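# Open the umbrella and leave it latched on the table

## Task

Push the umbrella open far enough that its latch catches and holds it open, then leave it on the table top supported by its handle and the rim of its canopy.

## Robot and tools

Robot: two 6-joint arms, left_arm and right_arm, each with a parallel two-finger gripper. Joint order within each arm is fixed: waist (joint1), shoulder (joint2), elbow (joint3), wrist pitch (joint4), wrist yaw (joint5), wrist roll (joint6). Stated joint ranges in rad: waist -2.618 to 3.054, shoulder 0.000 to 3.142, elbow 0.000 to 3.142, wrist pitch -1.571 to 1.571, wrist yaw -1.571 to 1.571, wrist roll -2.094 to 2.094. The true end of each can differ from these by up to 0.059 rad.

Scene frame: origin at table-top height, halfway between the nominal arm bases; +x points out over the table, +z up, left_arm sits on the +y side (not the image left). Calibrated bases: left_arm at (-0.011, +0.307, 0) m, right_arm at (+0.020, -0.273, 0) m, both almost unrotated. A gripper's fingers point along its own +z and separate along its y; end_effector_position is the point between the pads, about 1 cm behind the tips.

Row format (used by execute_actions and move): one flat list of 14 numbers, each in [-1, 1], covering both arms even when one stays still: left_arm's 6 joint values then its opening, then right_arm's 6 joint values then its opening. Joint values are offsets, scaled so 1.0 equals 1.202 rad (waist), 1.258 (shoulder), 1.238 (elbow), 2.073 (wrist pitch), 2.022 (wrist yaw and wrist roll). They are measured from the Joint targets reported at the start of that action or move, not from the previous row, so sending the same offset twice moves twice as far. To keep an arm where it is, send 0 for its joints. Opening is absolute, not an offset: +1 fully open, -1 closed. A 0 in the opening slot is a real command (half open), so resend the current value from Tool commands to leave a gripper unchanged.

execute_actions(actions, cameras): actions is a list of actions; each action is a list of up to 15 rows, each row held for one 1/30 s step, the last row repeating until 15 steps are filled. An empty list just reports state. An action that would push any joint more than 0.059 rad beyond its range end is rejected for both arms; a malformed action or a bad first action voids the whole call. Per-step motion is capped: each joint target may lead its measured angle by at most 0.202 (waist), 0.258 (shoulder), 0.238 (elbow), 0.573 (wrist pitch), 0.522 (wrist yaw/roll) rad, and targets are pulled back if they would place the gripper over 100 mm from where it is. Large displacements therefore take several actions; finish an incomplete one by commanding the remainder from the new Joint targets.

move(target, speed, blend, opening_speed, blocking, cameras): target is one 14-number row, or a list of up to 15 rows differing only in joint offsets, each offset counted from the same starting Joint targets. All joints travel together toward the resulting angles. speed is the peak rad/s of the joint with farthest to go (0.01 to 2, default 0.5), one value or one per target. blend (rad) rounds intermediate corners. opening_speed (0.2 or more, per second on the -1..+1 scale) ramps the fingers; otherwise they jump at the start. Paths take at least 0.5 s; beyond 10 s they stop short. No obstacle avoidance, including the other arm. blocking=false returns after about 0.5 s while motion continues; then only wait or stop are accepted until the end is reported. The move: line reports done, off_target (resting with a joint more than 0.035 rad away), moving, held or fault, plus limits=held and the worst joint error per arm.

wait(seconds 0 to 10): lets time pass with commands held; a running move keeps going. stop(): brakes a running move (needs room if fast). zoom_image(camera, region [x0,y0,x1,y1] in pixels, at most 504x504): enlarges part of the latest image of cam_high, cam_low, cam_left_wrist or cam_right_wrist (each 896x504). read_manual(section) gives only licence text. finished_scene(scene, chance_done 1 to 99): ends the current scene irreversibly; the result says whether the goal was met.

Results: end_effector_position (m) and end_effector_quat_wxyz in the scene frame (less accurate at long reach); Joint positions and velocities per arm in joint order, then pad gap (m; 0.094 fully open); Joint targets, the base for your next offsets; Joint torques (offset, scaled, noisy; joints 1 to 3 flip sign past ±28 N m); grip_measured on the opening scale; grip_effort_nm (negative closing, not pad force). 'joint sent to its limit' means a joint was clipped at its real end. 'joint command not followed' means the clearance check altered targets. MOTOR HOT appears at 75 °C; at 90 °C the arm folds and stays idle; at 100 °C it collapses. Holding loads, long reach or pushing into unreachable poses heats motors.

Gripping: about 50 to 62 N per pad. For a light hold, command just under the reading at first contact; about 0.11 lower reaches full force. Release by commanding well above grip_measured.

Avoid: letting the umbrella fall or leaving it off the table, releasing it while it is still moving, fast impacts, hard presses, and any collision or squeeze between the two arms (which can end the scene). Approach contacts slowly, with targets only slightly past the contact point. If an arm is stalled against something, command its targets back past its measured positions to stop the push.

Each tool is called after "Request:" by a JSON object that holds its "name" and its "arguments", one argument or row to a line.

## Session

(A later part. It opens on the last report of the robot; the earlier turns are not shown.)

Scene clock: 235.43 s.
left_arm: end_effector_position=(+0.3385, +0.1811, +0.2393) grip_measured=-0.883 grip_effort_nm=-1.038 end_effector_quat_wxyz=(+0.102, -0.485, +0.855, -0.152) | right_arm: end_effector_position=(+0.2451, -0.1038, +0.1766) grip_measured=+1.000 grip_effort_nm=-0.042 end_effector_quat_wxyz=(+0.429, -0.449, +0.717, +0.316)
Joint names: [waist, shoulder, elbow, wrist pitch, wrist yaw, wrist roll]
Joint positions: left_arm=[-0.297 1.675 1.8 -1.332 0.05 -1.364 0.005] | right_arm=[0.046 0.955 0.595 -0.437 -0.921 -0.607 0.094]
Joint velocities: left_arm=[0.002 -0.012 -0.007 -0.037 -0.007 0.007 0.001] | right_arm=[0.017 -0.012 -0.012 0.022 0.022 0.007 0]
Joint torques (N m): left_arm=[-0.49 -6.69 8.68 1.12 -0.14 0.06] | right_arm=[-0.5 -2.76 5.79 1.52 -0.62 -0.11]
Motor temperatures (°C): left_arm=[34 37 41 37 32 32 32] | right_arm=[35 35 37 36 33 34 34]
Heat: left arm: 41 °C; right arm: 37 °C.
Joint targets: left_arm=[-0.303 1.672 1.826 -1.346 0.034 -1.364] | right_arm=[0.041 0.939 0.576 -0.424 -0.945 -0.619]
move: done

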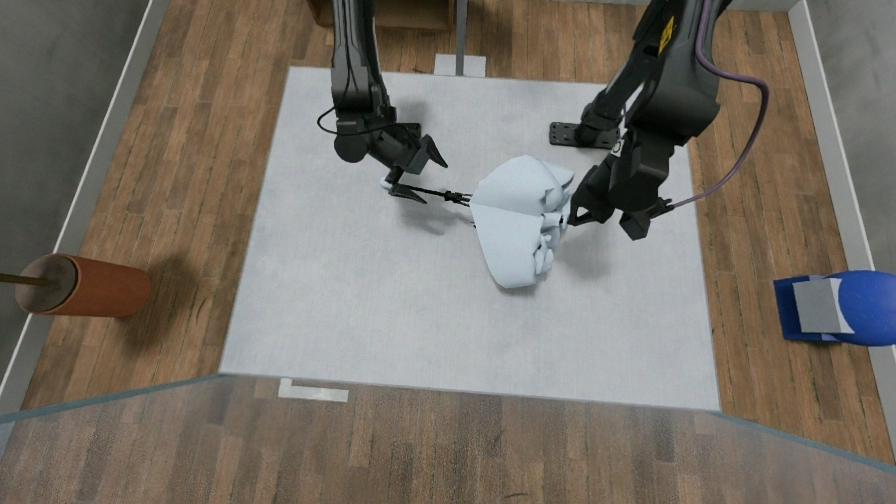

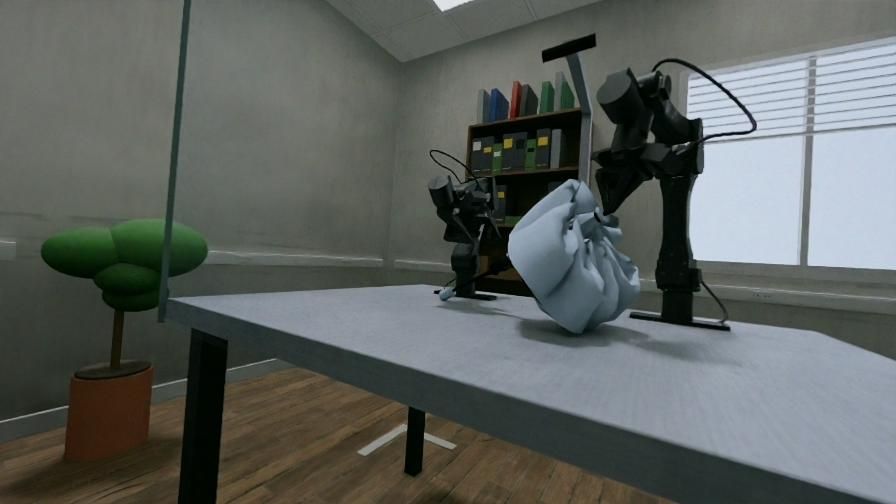

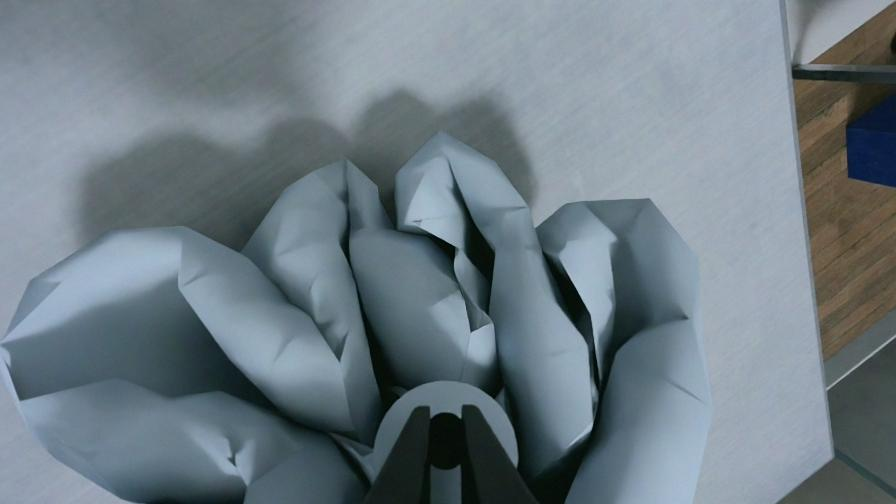

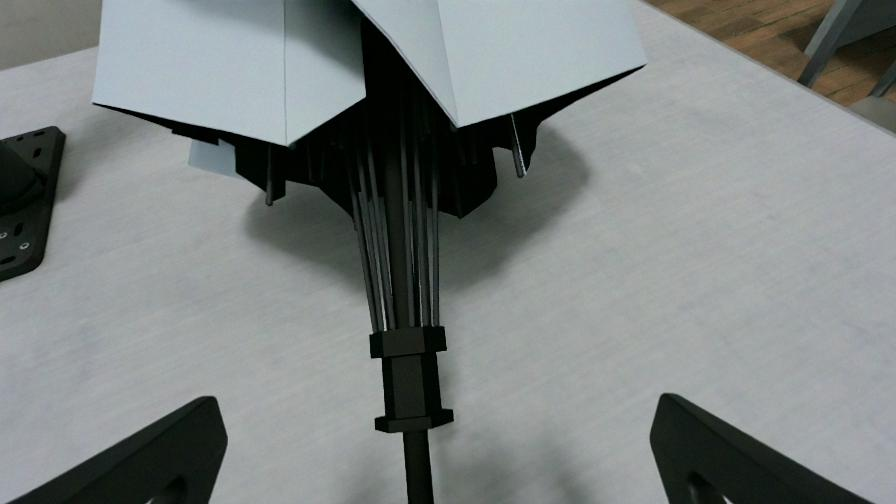

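Request:
{"name": "execute_actions", "arguments": {
  "actions": []
}}

Scene clock: 248.10 s.
left_arm: end_effector_position=(+0.3383, +0.1812, +0.2392) grip_measured=-0.883 grip_effort_nm=-1.038 end_effector_quat_wxyz=(+0.102, -0.486, +0.855, -0.151) | right_arm: end_effector_position=(+0.2451, -0.1038, +0.1766) grip_measured=+1.000 grip_effort_nm=-0.027 end_effector_quat_wxyz=(+0.429, -0.449, +0.717, +0.316)
Joint names: [waist, shoulder, elbow, wrist pitch, wrist yaw, wrist roll]
Joint positions: left_arm=[-0.297 1.675 1.8 -1.332 0.05 -1.365 0.005] | right_arm=[0.046 0.955 0.595 -0.437 -0.921 -0.607 0.094]
Joint velocities: left_arm=[-0.012 -0.007 0.007 -0.007 0.037 -0.007 -0.001] | right_arm=[0.022 0.007 0.002 -0.081 0.007 0.037 0]
Joint torques (N m): left_arm=[-0.47 -6.67 8.7 1.12 -0.14 0.06] | right_arm=[-0.54 -2.8 5.83 1.52 -0.63 -0.11]
Motor temperatures (°C): left_arm=[34 37 41 37 32 32 33] | right_arm=[35 35 37 37 33 34 34]
Heat: left arm: 41 °C; right arm: 37 °C.
Joint targets: left_arm=[-0.303 1.672 1.826 -1.345 0.034 -1.364] | right_arm=[0.041 0.939 0.576 -0.424 -0.945 -0.619]
Tool commands: left_gripper/opening=-1.0 right_gripper/opening=+1.0

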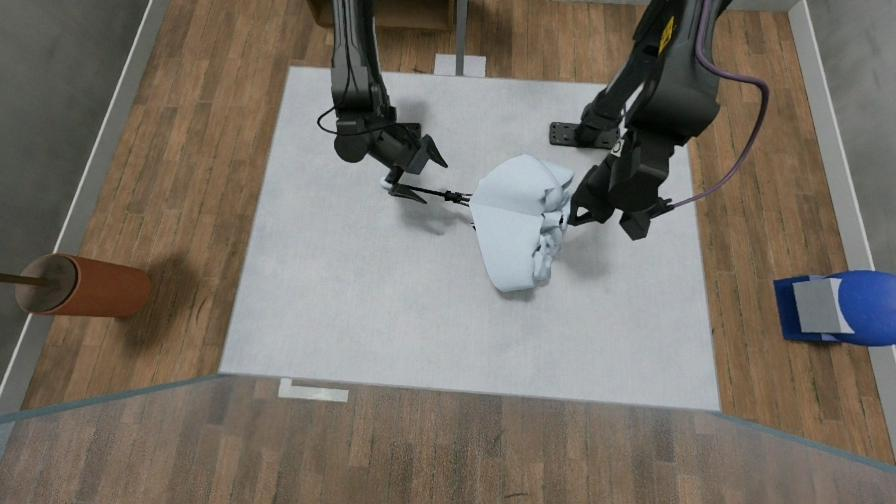

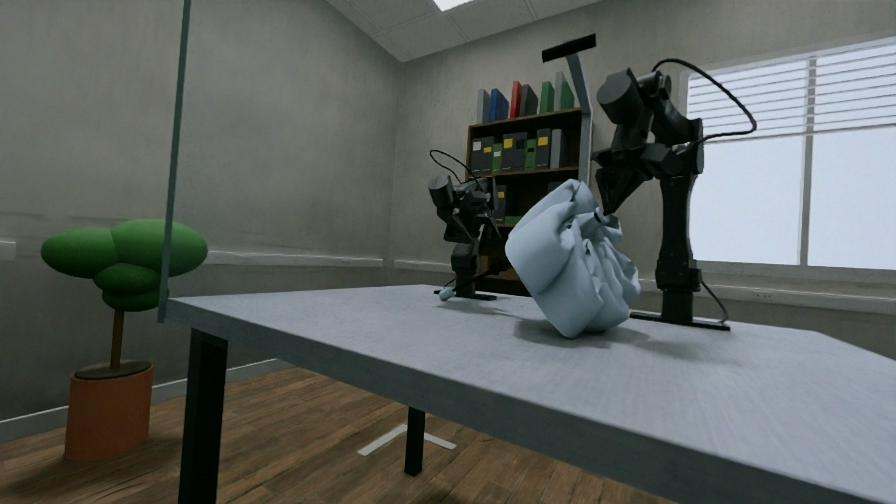

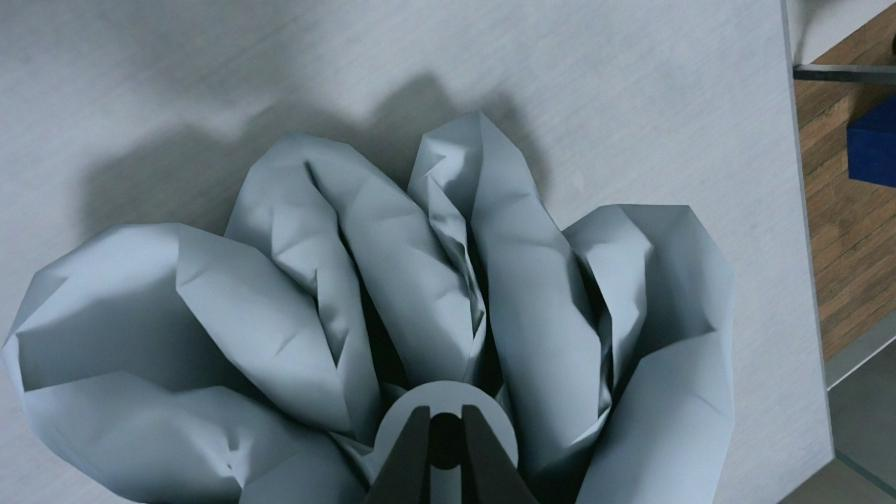

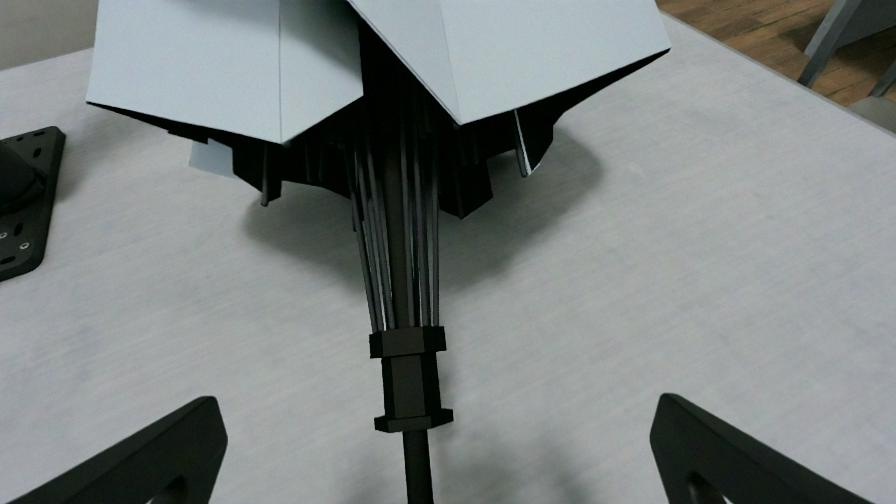

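Request:
{"name": "zoom_image", "arguments": {
  "camera": "cam_right_wrist",
  "region": [300, 280, 540, 504]
}}

Scaled by 2.100 from the camera's 896x504 image, which has a finer 1280x720 frame.

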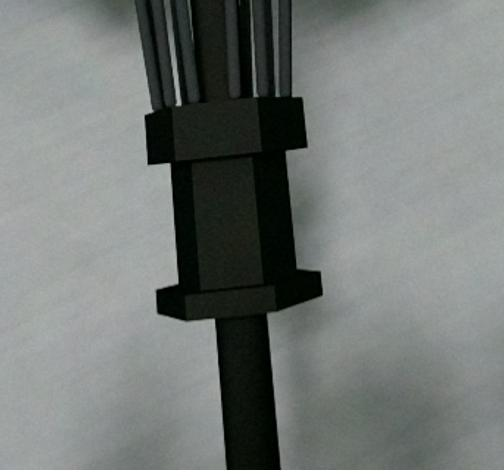

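Request:
{"name": "move", "arguments": {
  "target": [0,0,0,0,0,0,-1,-0.0599,-0.0755,-0.1999,0.1027,-0.0460,-0.0208,1],
  "speed": 0.5,
  "cameras": ["cam_high","cam_right_wrist"]
}}

Scene clock: 301.27 s.
left_arm: end_effector_position=(+0.3382, +0.1812, +0.2392) grip_measured=-0.883 grip_effort_nm=-1.038 end_effector_quat_wxyz=(+0.102, -0.486, +0.855, -0.151) | right_arm: end_effector_position=(+0.2264, -0.1123, +0.1407) grip_measured=+1.000 grip_effort_nm=-0.042 end_effector_quat_wxyz=(+0.472, -0.456, +0.685, +0.317)
Joint names: [waist, shoulder, elbow, wrist pitch, wrist yaw, wrist roll]
Joint positions: left_arm=[-0.297 1.675 1.8 -1.333 0.05 -1.365 0.005] | right_arm=[-0.026 0.858 0.348 -0.224 -1.014 -0.649 0.094]
Joint velocities: left_arm=[-0.012 -0.002 0.007 0.007 -0.037 -0.051 -0.001] | right_arm=[0.007 -0.022 -0.022 -0.037 -0.022 0.081 0]
Joint torques (N m): left_arm=[-0.49 -6.68 8.69 1.13 -0.14 0.07] | right_arm=[-0.54 -1.8 5.72 1.51 -0.63 -0.09]
Motor temperatures (°C): left_arm=[34 37 41 37 32 32 33] | right_arm=[35 35 36 38 33 34 34]
Heat: left arm: 41 °C; right arm: 38 °C.
Joint targets: left_arm=[-0.303 1.672 1.826 -1.346 0.034 -1.363] | right_arm=[-0.031 0.845 0.329 -0.212 -1.038 -0.661]
move: done
Images, in order (width x height): cam_high 896x504, cam_right_wrist 896x504.

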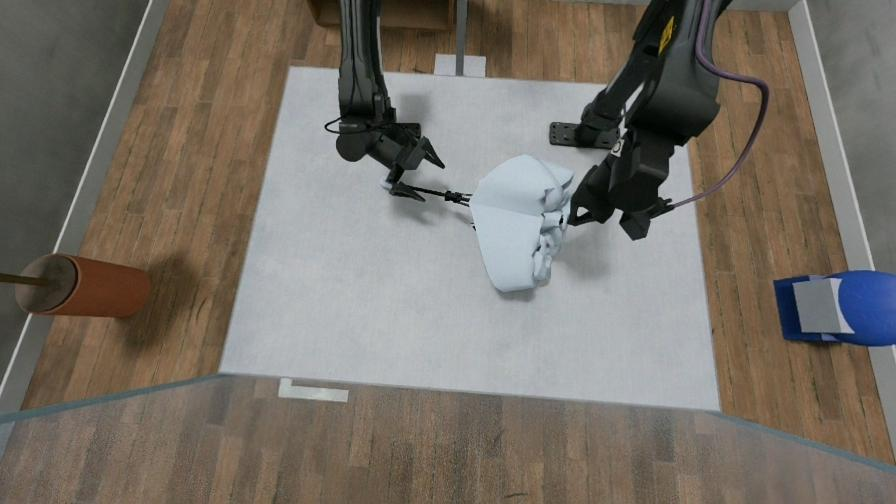

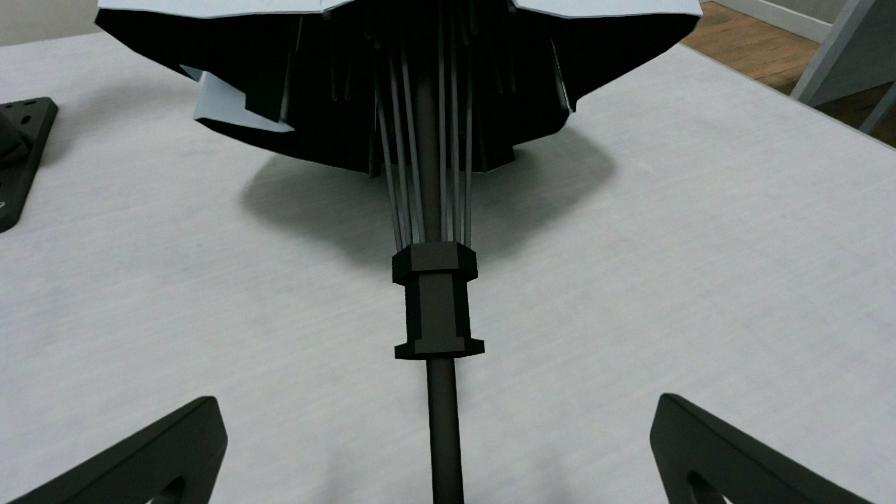

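Request:
{"name": "zoom_image", "arguments": {
  "camera": "cam_right_wrist",
  "region": [320, 40, 560, 280]
}}

Request:
{"name": "zoom_image", "arguments": {
  "camera": "cam_right_wrist",
  "region": [320, 264, 560, 504]
}}

Request:
{"name": "zoom_image", "arguments": {
  "camera": "cam_high",
  "region": [360, 130, 660, 310]
}}

Scaled by 2.100 from the camera's 896x504 image, which has a finer 1280x720 frame.

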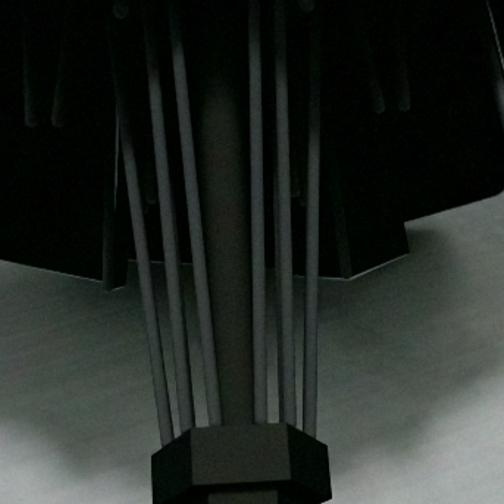

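Scaled by 2.100 from the camera's 896x504 image, which has a finer 1280x720 frame.

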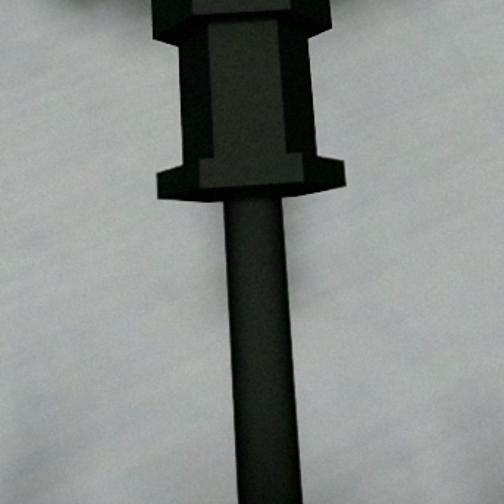

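Scaled by 1.680 from the camera's 896x504 image, which has a finer 1280x720 frame.

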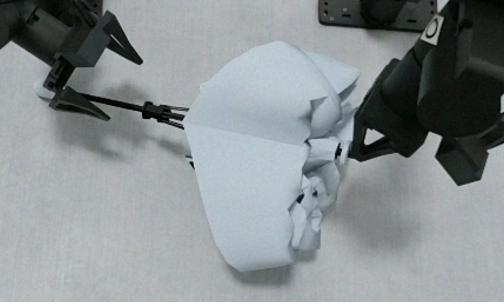

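Request:
{"name": "move", "arguments": {
  "target": [0,0,0,0,0,0,-1,0.1206,0.2766,-0.1228,0.2805,0.0462,0.0658,1],
  "speed": 0.5,
  "cameras": ["cam_high","cam_low","cam_right_wrist"]
}}

Scene clock: 336.77 s.
left_arm: end_effector_position=(+0.3382, +0.1812, +0.2392) grip_measured=-0.883 grip_effort_nm=-1.038 end_effector_quat_wxyz=(+0.102, -0.486, +0.855, -0.151) | right_arm: end_effector_position=(+0.2369, -0.0869, +0.0879) grip_measured=+1.000 grip_effort_nm=-0.037 end_effector_quat_wxyz=(+0.469, -0.470, +0.672, +0.328)
Joint names: [waist, shoulder, elbow, wrist pitch, wrist yaw, wrist roll]
Joint positions: left_arm=[-0.297 1.675 1.8 -1.333 0.05 -1.365 0.005] | right_arm=[0.108 1.186 0.195 0.357 -0.947 -0.539 0.094]
Joint velocities: left_arm=[-0.007 -0.012 0.002 -0.007 0.066 -0.022 0.001] | right_arm=[0.007 0.012 -0.002 -0.022 0.007 -0.007 0]
Joint torques (N m): left_arm=[-0.47 -6.68 8.72 1.13 -0.14 0.07] | right_arm=[0.57 -1.57 4.63 1.64 -0.27 0.12]
Motor temperatures (°C): left_arm=[34 37 41 37 32 31 33] | right_arm=[35 35 36 40 34 34 34]
Heat: left arm: 41 °C; right arm: 40 °C.
Joint targets: left_arm=[-0.303 1.672 1.826 -1.346 0.034 -1.363] | right_arm=[0.114 1.192 0.177 0.370 -0.944 -0.528]
move: done
Images, in order (width x height): cam_high 896x504, cam_low 896x504, cam_right_wrist 896x504.

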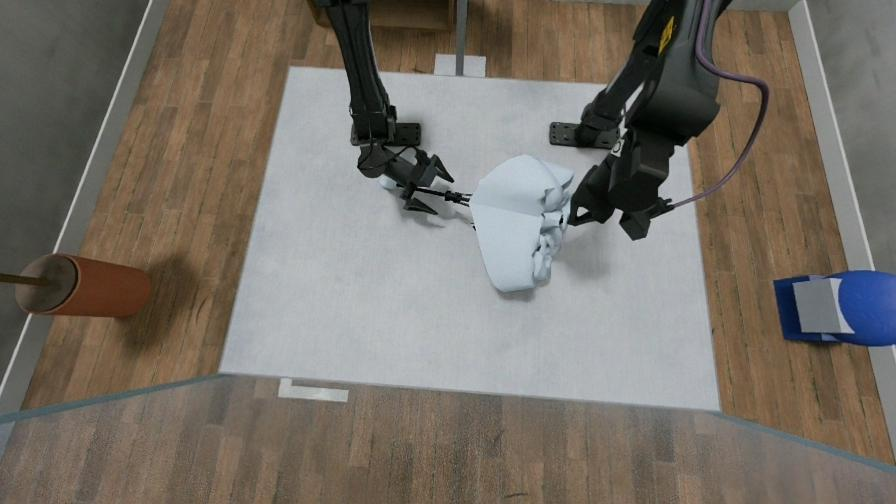

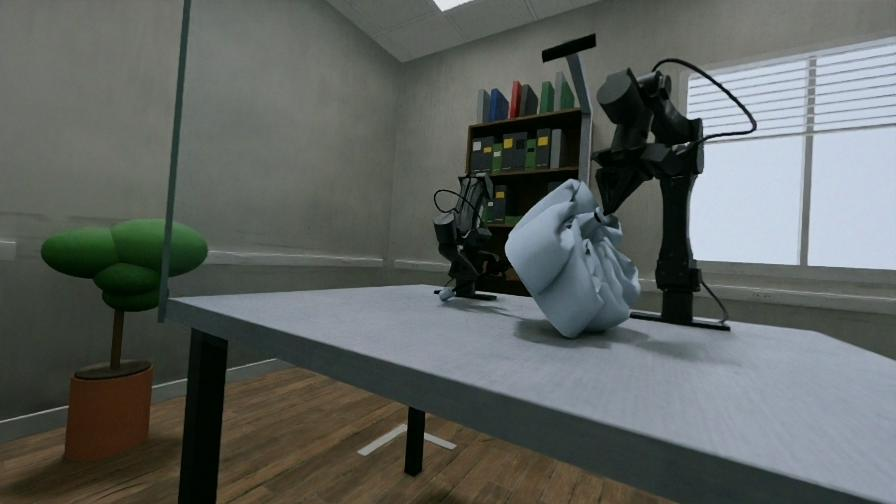

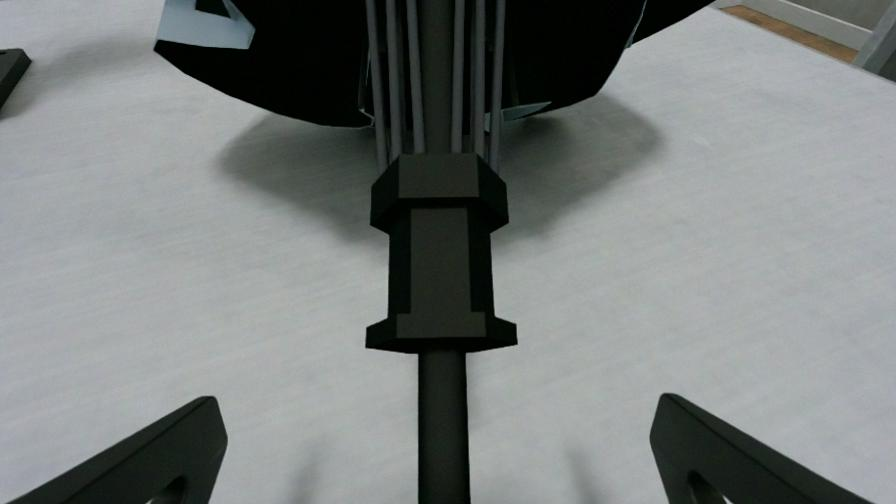

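Request:
{"name": "move", "arguments": {
  "target": [0,0,0,0,0,0,-1,0,0,0,0,0,0,-0.72],
  "opening_speed": 1.2,
  "cameras": ["cam_right_wrist"]
}}

Scene clock: 342.97 s.
left_arm: end_effector_position=(+0.3382, +0.1812, +0.2392) grip_measured=-0.883 grip_effort_nm=-1.038 end_effector_quat_wxyz=(+0.102, -0.486, +0.855, -0.151) | right_arm: end_effector_position=(+0.2371, -0.0869, +0.0880) grip_measured=-0.718 grip_effort_nm=-0.159 end_effector_quat_wxyz=(+0.469, -0.470, +0.672, +0.327)
Joint names: [waist, shoulder, elbow, wrist pitch, wrist yaw, wrist roll]
Joint positions: left_arm=[-0.297 1.675 1.8 -1.333 0.05 -1.365 0.005] | right_arm=[0.108 1.186 0.195 0.358 -0.946 -0.538 0.013]
Joint velocities: left_arm=[-0.007 -0.007 0.007 -0.095 -0.066 -0.007 0] | right_arm=[-0.002 -0.007 -0.007 0.022 -0.051 0.022 -0.001]
Joint torques (N m): left_arm=[-0.49 -6.67 8.69 1.13 -0.14 0.07] | right_arm=[0.57 -1.55 4.62 1.65 -0.28 0.11]
Motor temperatures (°C): left_arm=[34 37 41 37 32 31 33] | right_arm=[35 35 36 40 33 34 34]
Heat: left arm: 41 °C; right arm: 40 °C.
Joint targets: left_arm=[-0.303 1.672 1.826 -1.346 0.034 -1.363] | right_arm=[0.114 1.192 0.177 0.370 -0.944 -0.528]
move: done
Images, in order (width x height): cam_right_wrist 896x504.

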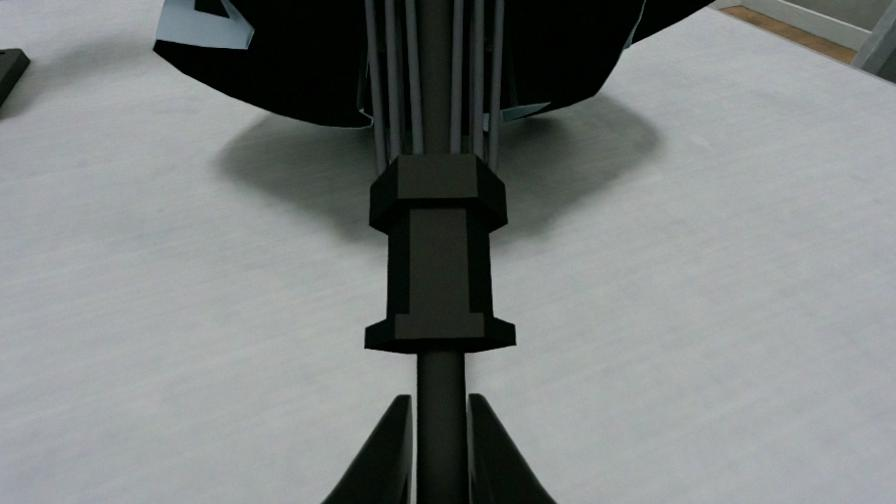

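Request:
{"name": "move", "arguments": {
  "target": [
    [0,0,0,0,0,0,-1,0.1032,0.0226,0.0698,0.0273,0.0511,0.0524,-0.72],
    [0,0,0,0,0,0,-1,0.1898,0.0512,0.1233,0.0396,0.0956,0.0904,-0.72]
  ],
  "speed": 0.16,
  "blend": 0.05
}}

Scene clock: 366.90 s.
left_arm: end_effector_position=(+0.3409, +0.1912, +0.2396) grip_measured=-0.883 grip_effort_nm=-1.038 end_effector_quat_wxyz=(+0.122, -0.490, +0.853, -0.132) | right_arm: end_effector_position=(+0.2445, -0.0471, +0.0912) grip_measured=-0.718 grip_effort_nm=-0.149 end_effector_quat_wxyz=(+0.438, -0.463, +0.698, +0.328)
Joint names: [waist, shoulder, elbow, wrist pitch, wrist yaw, wrist roll]
Joint positions: left_arm=[-0.297 1.675 1.803 -1.338 -0.007 -1.365 0.005] | right_arm=[0.332 1.252 0.283 0.391 -0.742 -0.358 0.013]
Joint velocities: left_arm=[-0.022 0.017 0.002 0.037 0.022 0.037 0] | right_arm=[0.007 -0.022 0.002 0.037 -0.051 -0.022 0.001]
Joint torques (N m): left_arm=[-0.49 -6.67 8.39 1.18 0.38 0.06] | right_arm=[1.03 -2.43 10.45 2.21 -0.34 0.14]
Motor temperatures (°C): left_arm=[34 38 41 37 32 31 34] | right_arm=[35 34 36 41 33 34 34]
Heat: left arm: 41 °C; right arm: 41 °C.
Joint targets: left_arm=[-0.303 1.672 1.826 -1.346 0.034 -1.363] | right_arm=[0.342 1.257 0.330 0.452 -0.751 -0.345]
move: off_target (left_arm, right_arm); left_arm: the wrist yaw is farthest, 0.041 rad from its target; right_arm: the wrist pitch is farthest, 0.061 rad from its target

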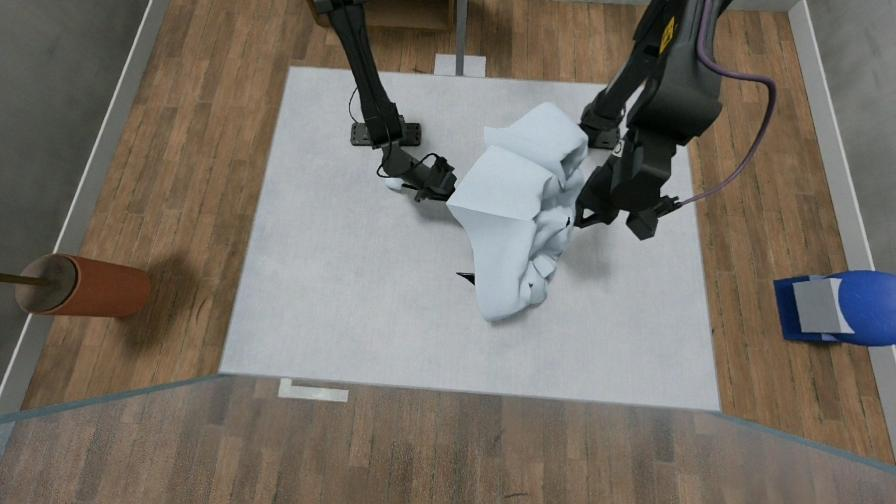

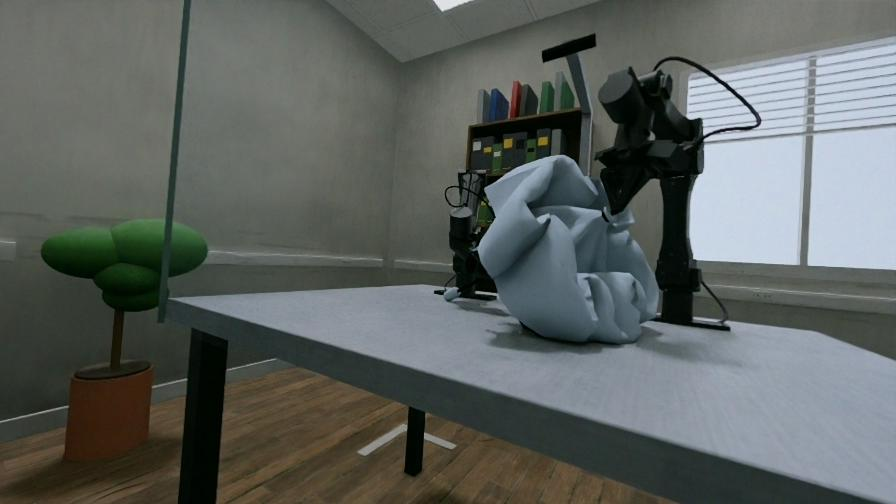

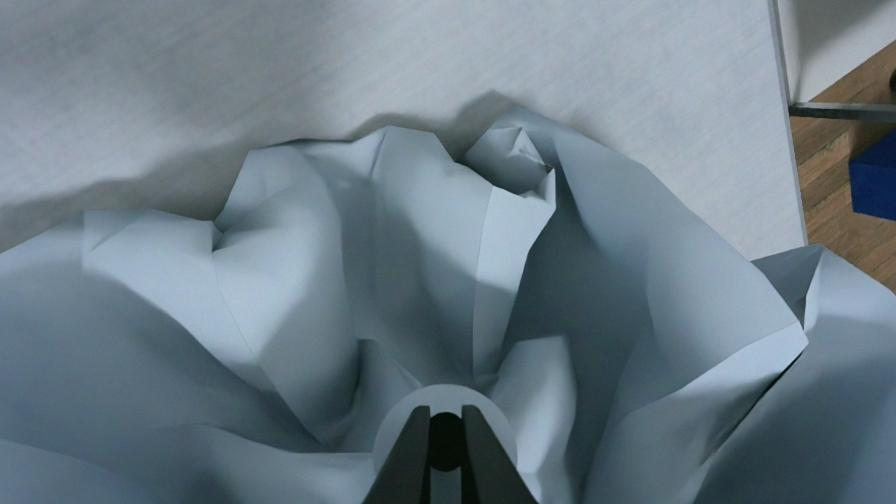

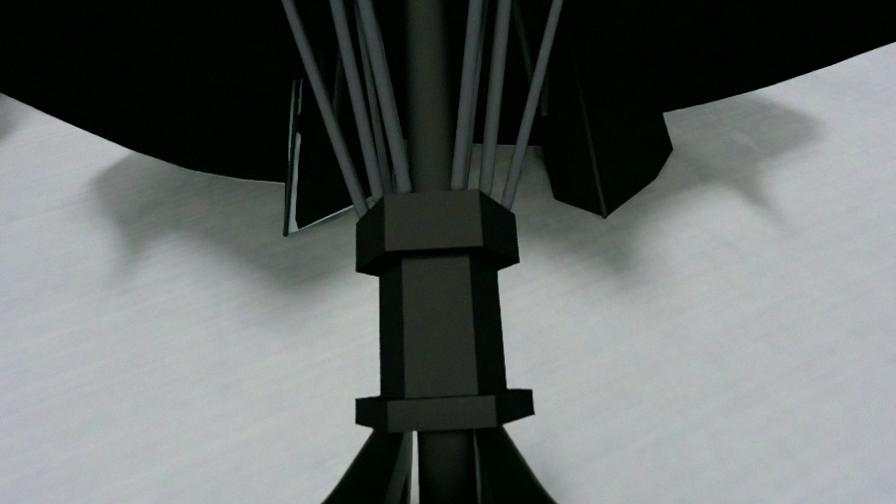

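Request:
{"name": "zoom_image", "arguments": {
  "camera": "cam_low",
  "region": [400, 220, 560, 340]
}}

Request:
{"name": "zoom_image", "arguments": {
  "camera": "cam_high",
  "region": [340, 90, 640, 340]
}}

Request:
{"name": "zoom_image", "arguments": {
  "camera": "cam_right_wrist",
  "region": [280, 100, 684, 504]
}}

Scaled by 3.150 from the camera's 896x504 image, which has a finer 1280x720 frame.

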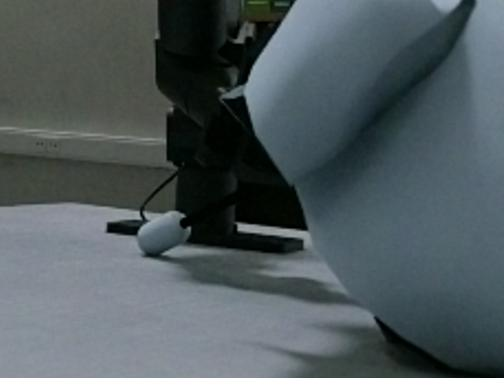

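Scaled by 1.680 from the camera's 896x504 image, which has a finer 1280x720 frame.

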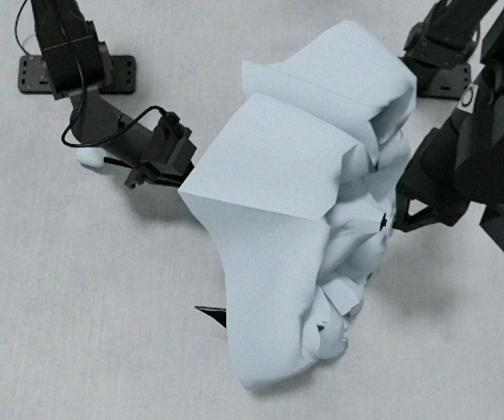

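Scaled by 1.248 from the camera's 896x504 image, which has a finer 1280x720 frame.

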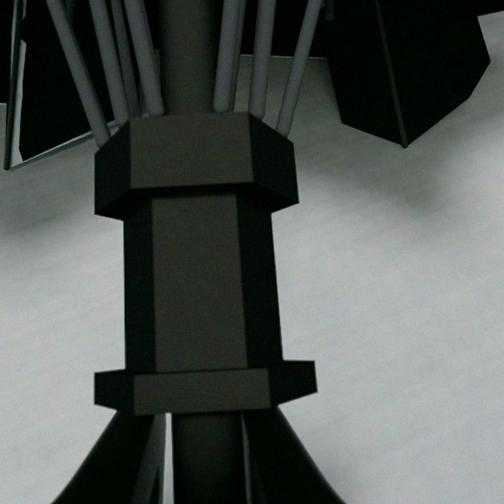

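Request:
{"name": "move", "arguments": {
  "target": [0,0,0,0,0.0396,0,-1,0.0915,0.0509,0.0493,0.0661,0.0401,0.0336,-0.72],
  "speed": 0.12
}}

Scene clock: 406.07 s.
left_arm: end_effector_position=(+0.3495, +0.2004, +0.2449) grip_measured=-0.883 grip_effort_nm=-1.038 end_effector_quat_wxyz=(+0.141, -0.497, +0.846, -0.133) | right_arm: end_effector_position=(+0.2504, -0.0266, +0.0904) grip_measured=-0.718 grip_effort_nm=-0.149 end_effector_quat_wxyz=(+0.436, -0.459, +0.705, +0.320)
Joint names: [waist, shoulder, elbow, wrist pitch, wrist yaw, wrist roll]
Joint positions: left_arm=[-0.277 1.675 1.814 -1.321 -0.029 -1.36 0.005] | right_arm=[0.43 1.318 0.32 0.454 -0.639 -0.29 0.013]
Joint velocities: left_arm=[0.007 0.002 0.002 -0.037 -0.037 -0.066 0] | right_arm=[0.017 0.017 0.012 -0.051 -0.066 -0.066 -0.001]
Joint torques (N m): left_arm=[-2.24 -6.68 7.47 1.08 1.37 -0.01] | right_arm=[2.24 -3.04 12.66 2.97 -0.56 0.13]
Motor temperatures (°C): left_arm=[34 38 43 37 32 31 34] | right_arm=[35 34 39 44 33 34 34]
Heat: left arm: 43 °C; right arm: 44 °C.
Joint targets: left_arm=[-0.303 1.672 1.826 -1.345 0.114 -1.363] | right_arm=[0.452 1.321 0.391 0.589 -0.670 -0.277]
move: off_target (left_arm, right_arm); left_arm: the wrist yaw is farthest, 0.143 rad from its target; right_arm: the wrist pitch is farthest, 0.135 rad from its target

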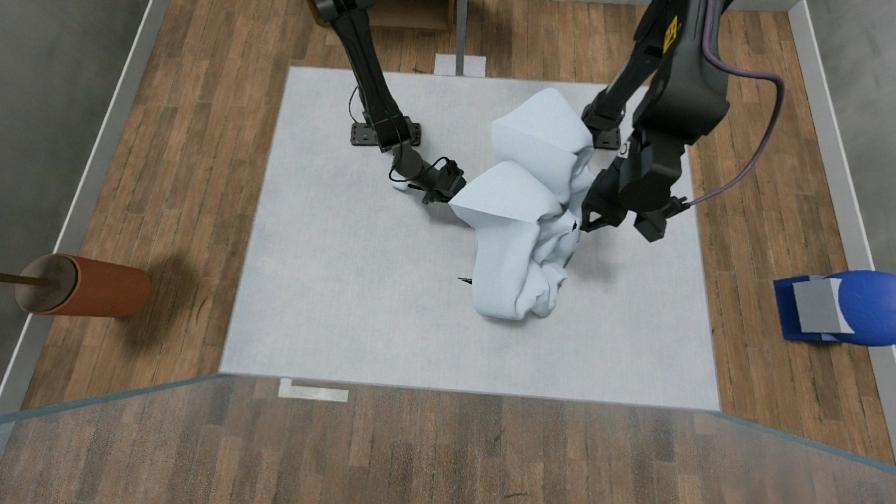

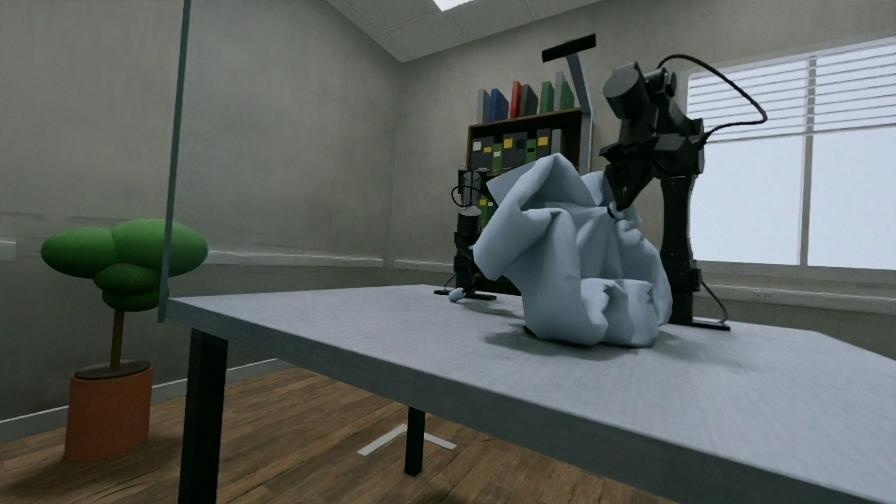

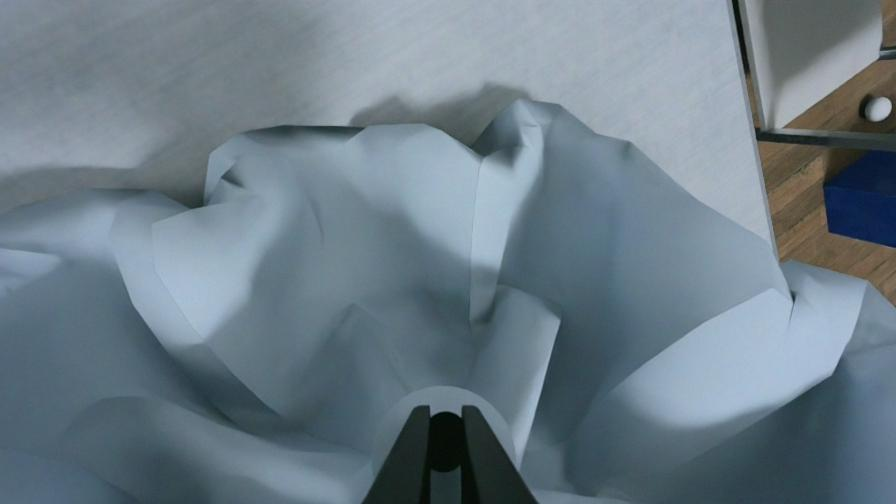

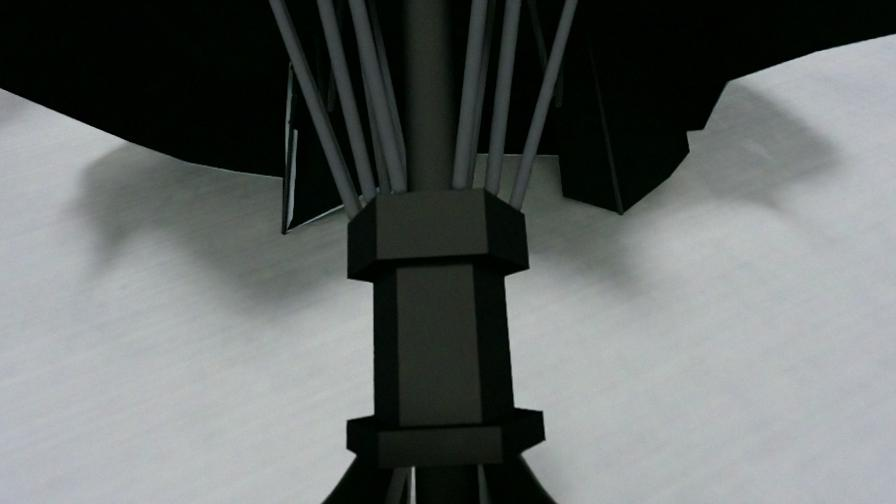

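Request:
{"name": "zoom_image", "arguments": {
  "camera": "cam_low",
  "region": [440, 140, 720, 380]
}}

Request:
{"name": "zoom_image", "arguments": {
  "camera": "cam_high",
  "region": [360, 70, 660, 340]
}}

Request:
{"name": "zoom_image", "arguments": {
  "camera": "cam_left_wrist",
  "region": [200, 80, 700, 504]
}}

Scaled by 1.800 from the camera's 896x504 image, which has a finer 1280x720 frame.

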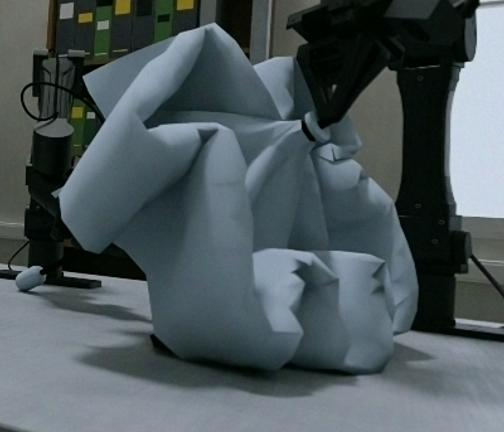

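Scaled by 1.680 from the camera's 896x504 image, which has a finer 1280x720 frame.

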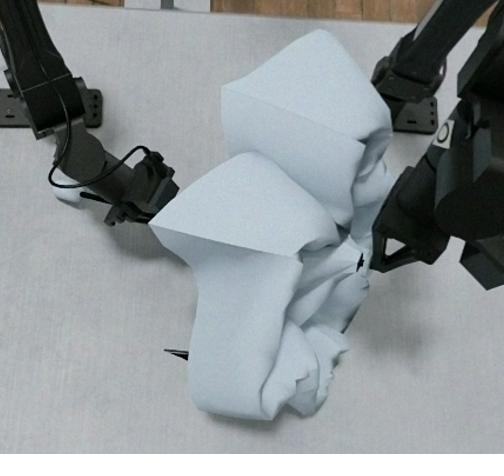

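Scaled by 1.008 from the camera's 896x504 image, which has a finer 1280x720 frame.

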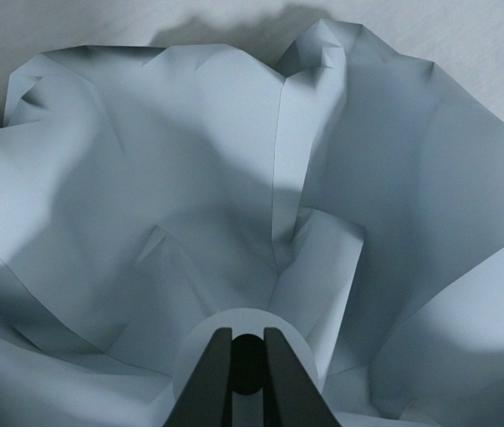

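Request:
{"name": "zoom_image", "arguments": {
  "camera": "cam_low",
  "region": [500, 290, 690, 370]
}}

Request:
{"name": "zoom_image", "arguments": {
  "camera": "cam_right_wrist",
  "region": [0, 0, 450, 300]
}}

Request:
{"name": "zoom_image", "arguments": {
  "camera": "cam_right_wrist",
  "region": [446, 0, 896, 300]
}}

Scaled by 2.653 from the camera's 896x504 image, which has a finer 1280x720 frame.

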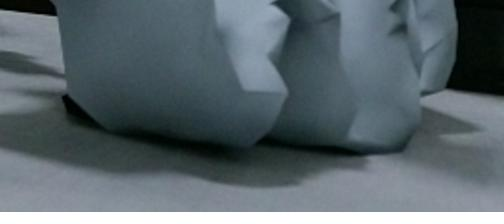

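Scaled by 1.120 from the camera's 896x504 image, which has a finer 1280x720 frame.

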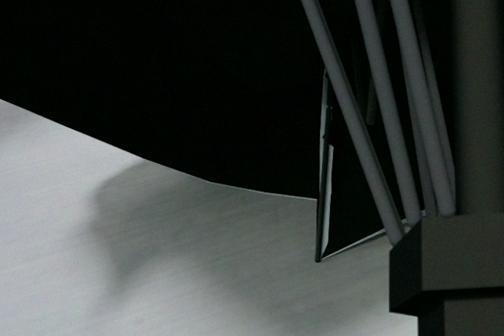

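Scaled by 1.120 from the camera's 896x504 image, which has a finer 1280x720 frame.

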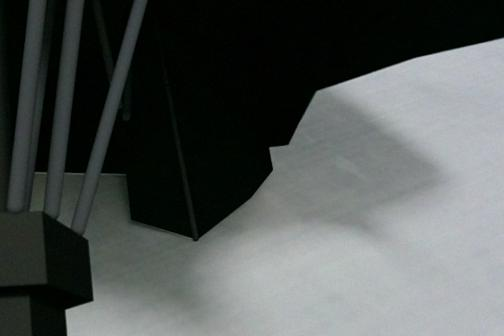

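Request:
{"name": "zoom_image", "arguments": {
  "camera": "cam_high",
  "region": [380, 130, 500, 230]
}}

Request:
{"name": "zoom_image", "arguments": {
  "camera": "cam_low",
  "region": [430, 160, 540, 310]
}}

Scaled by 4.200 from the camera's 896x504 image, which has a finer 1280x720 frame.

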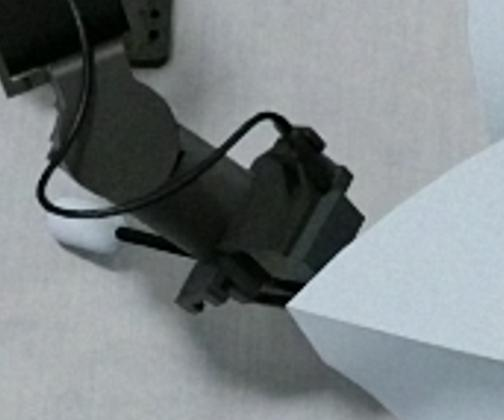

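Scaled by 3.360 from the camera's 896x504 image, which has a finer 1280x720 frame.

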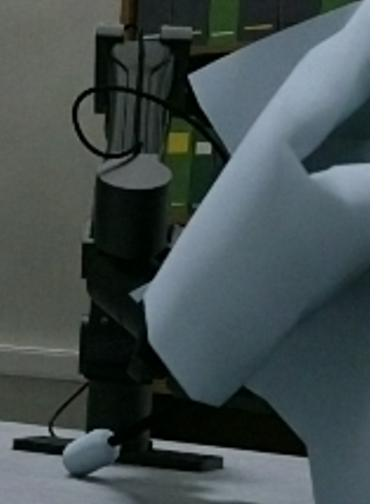

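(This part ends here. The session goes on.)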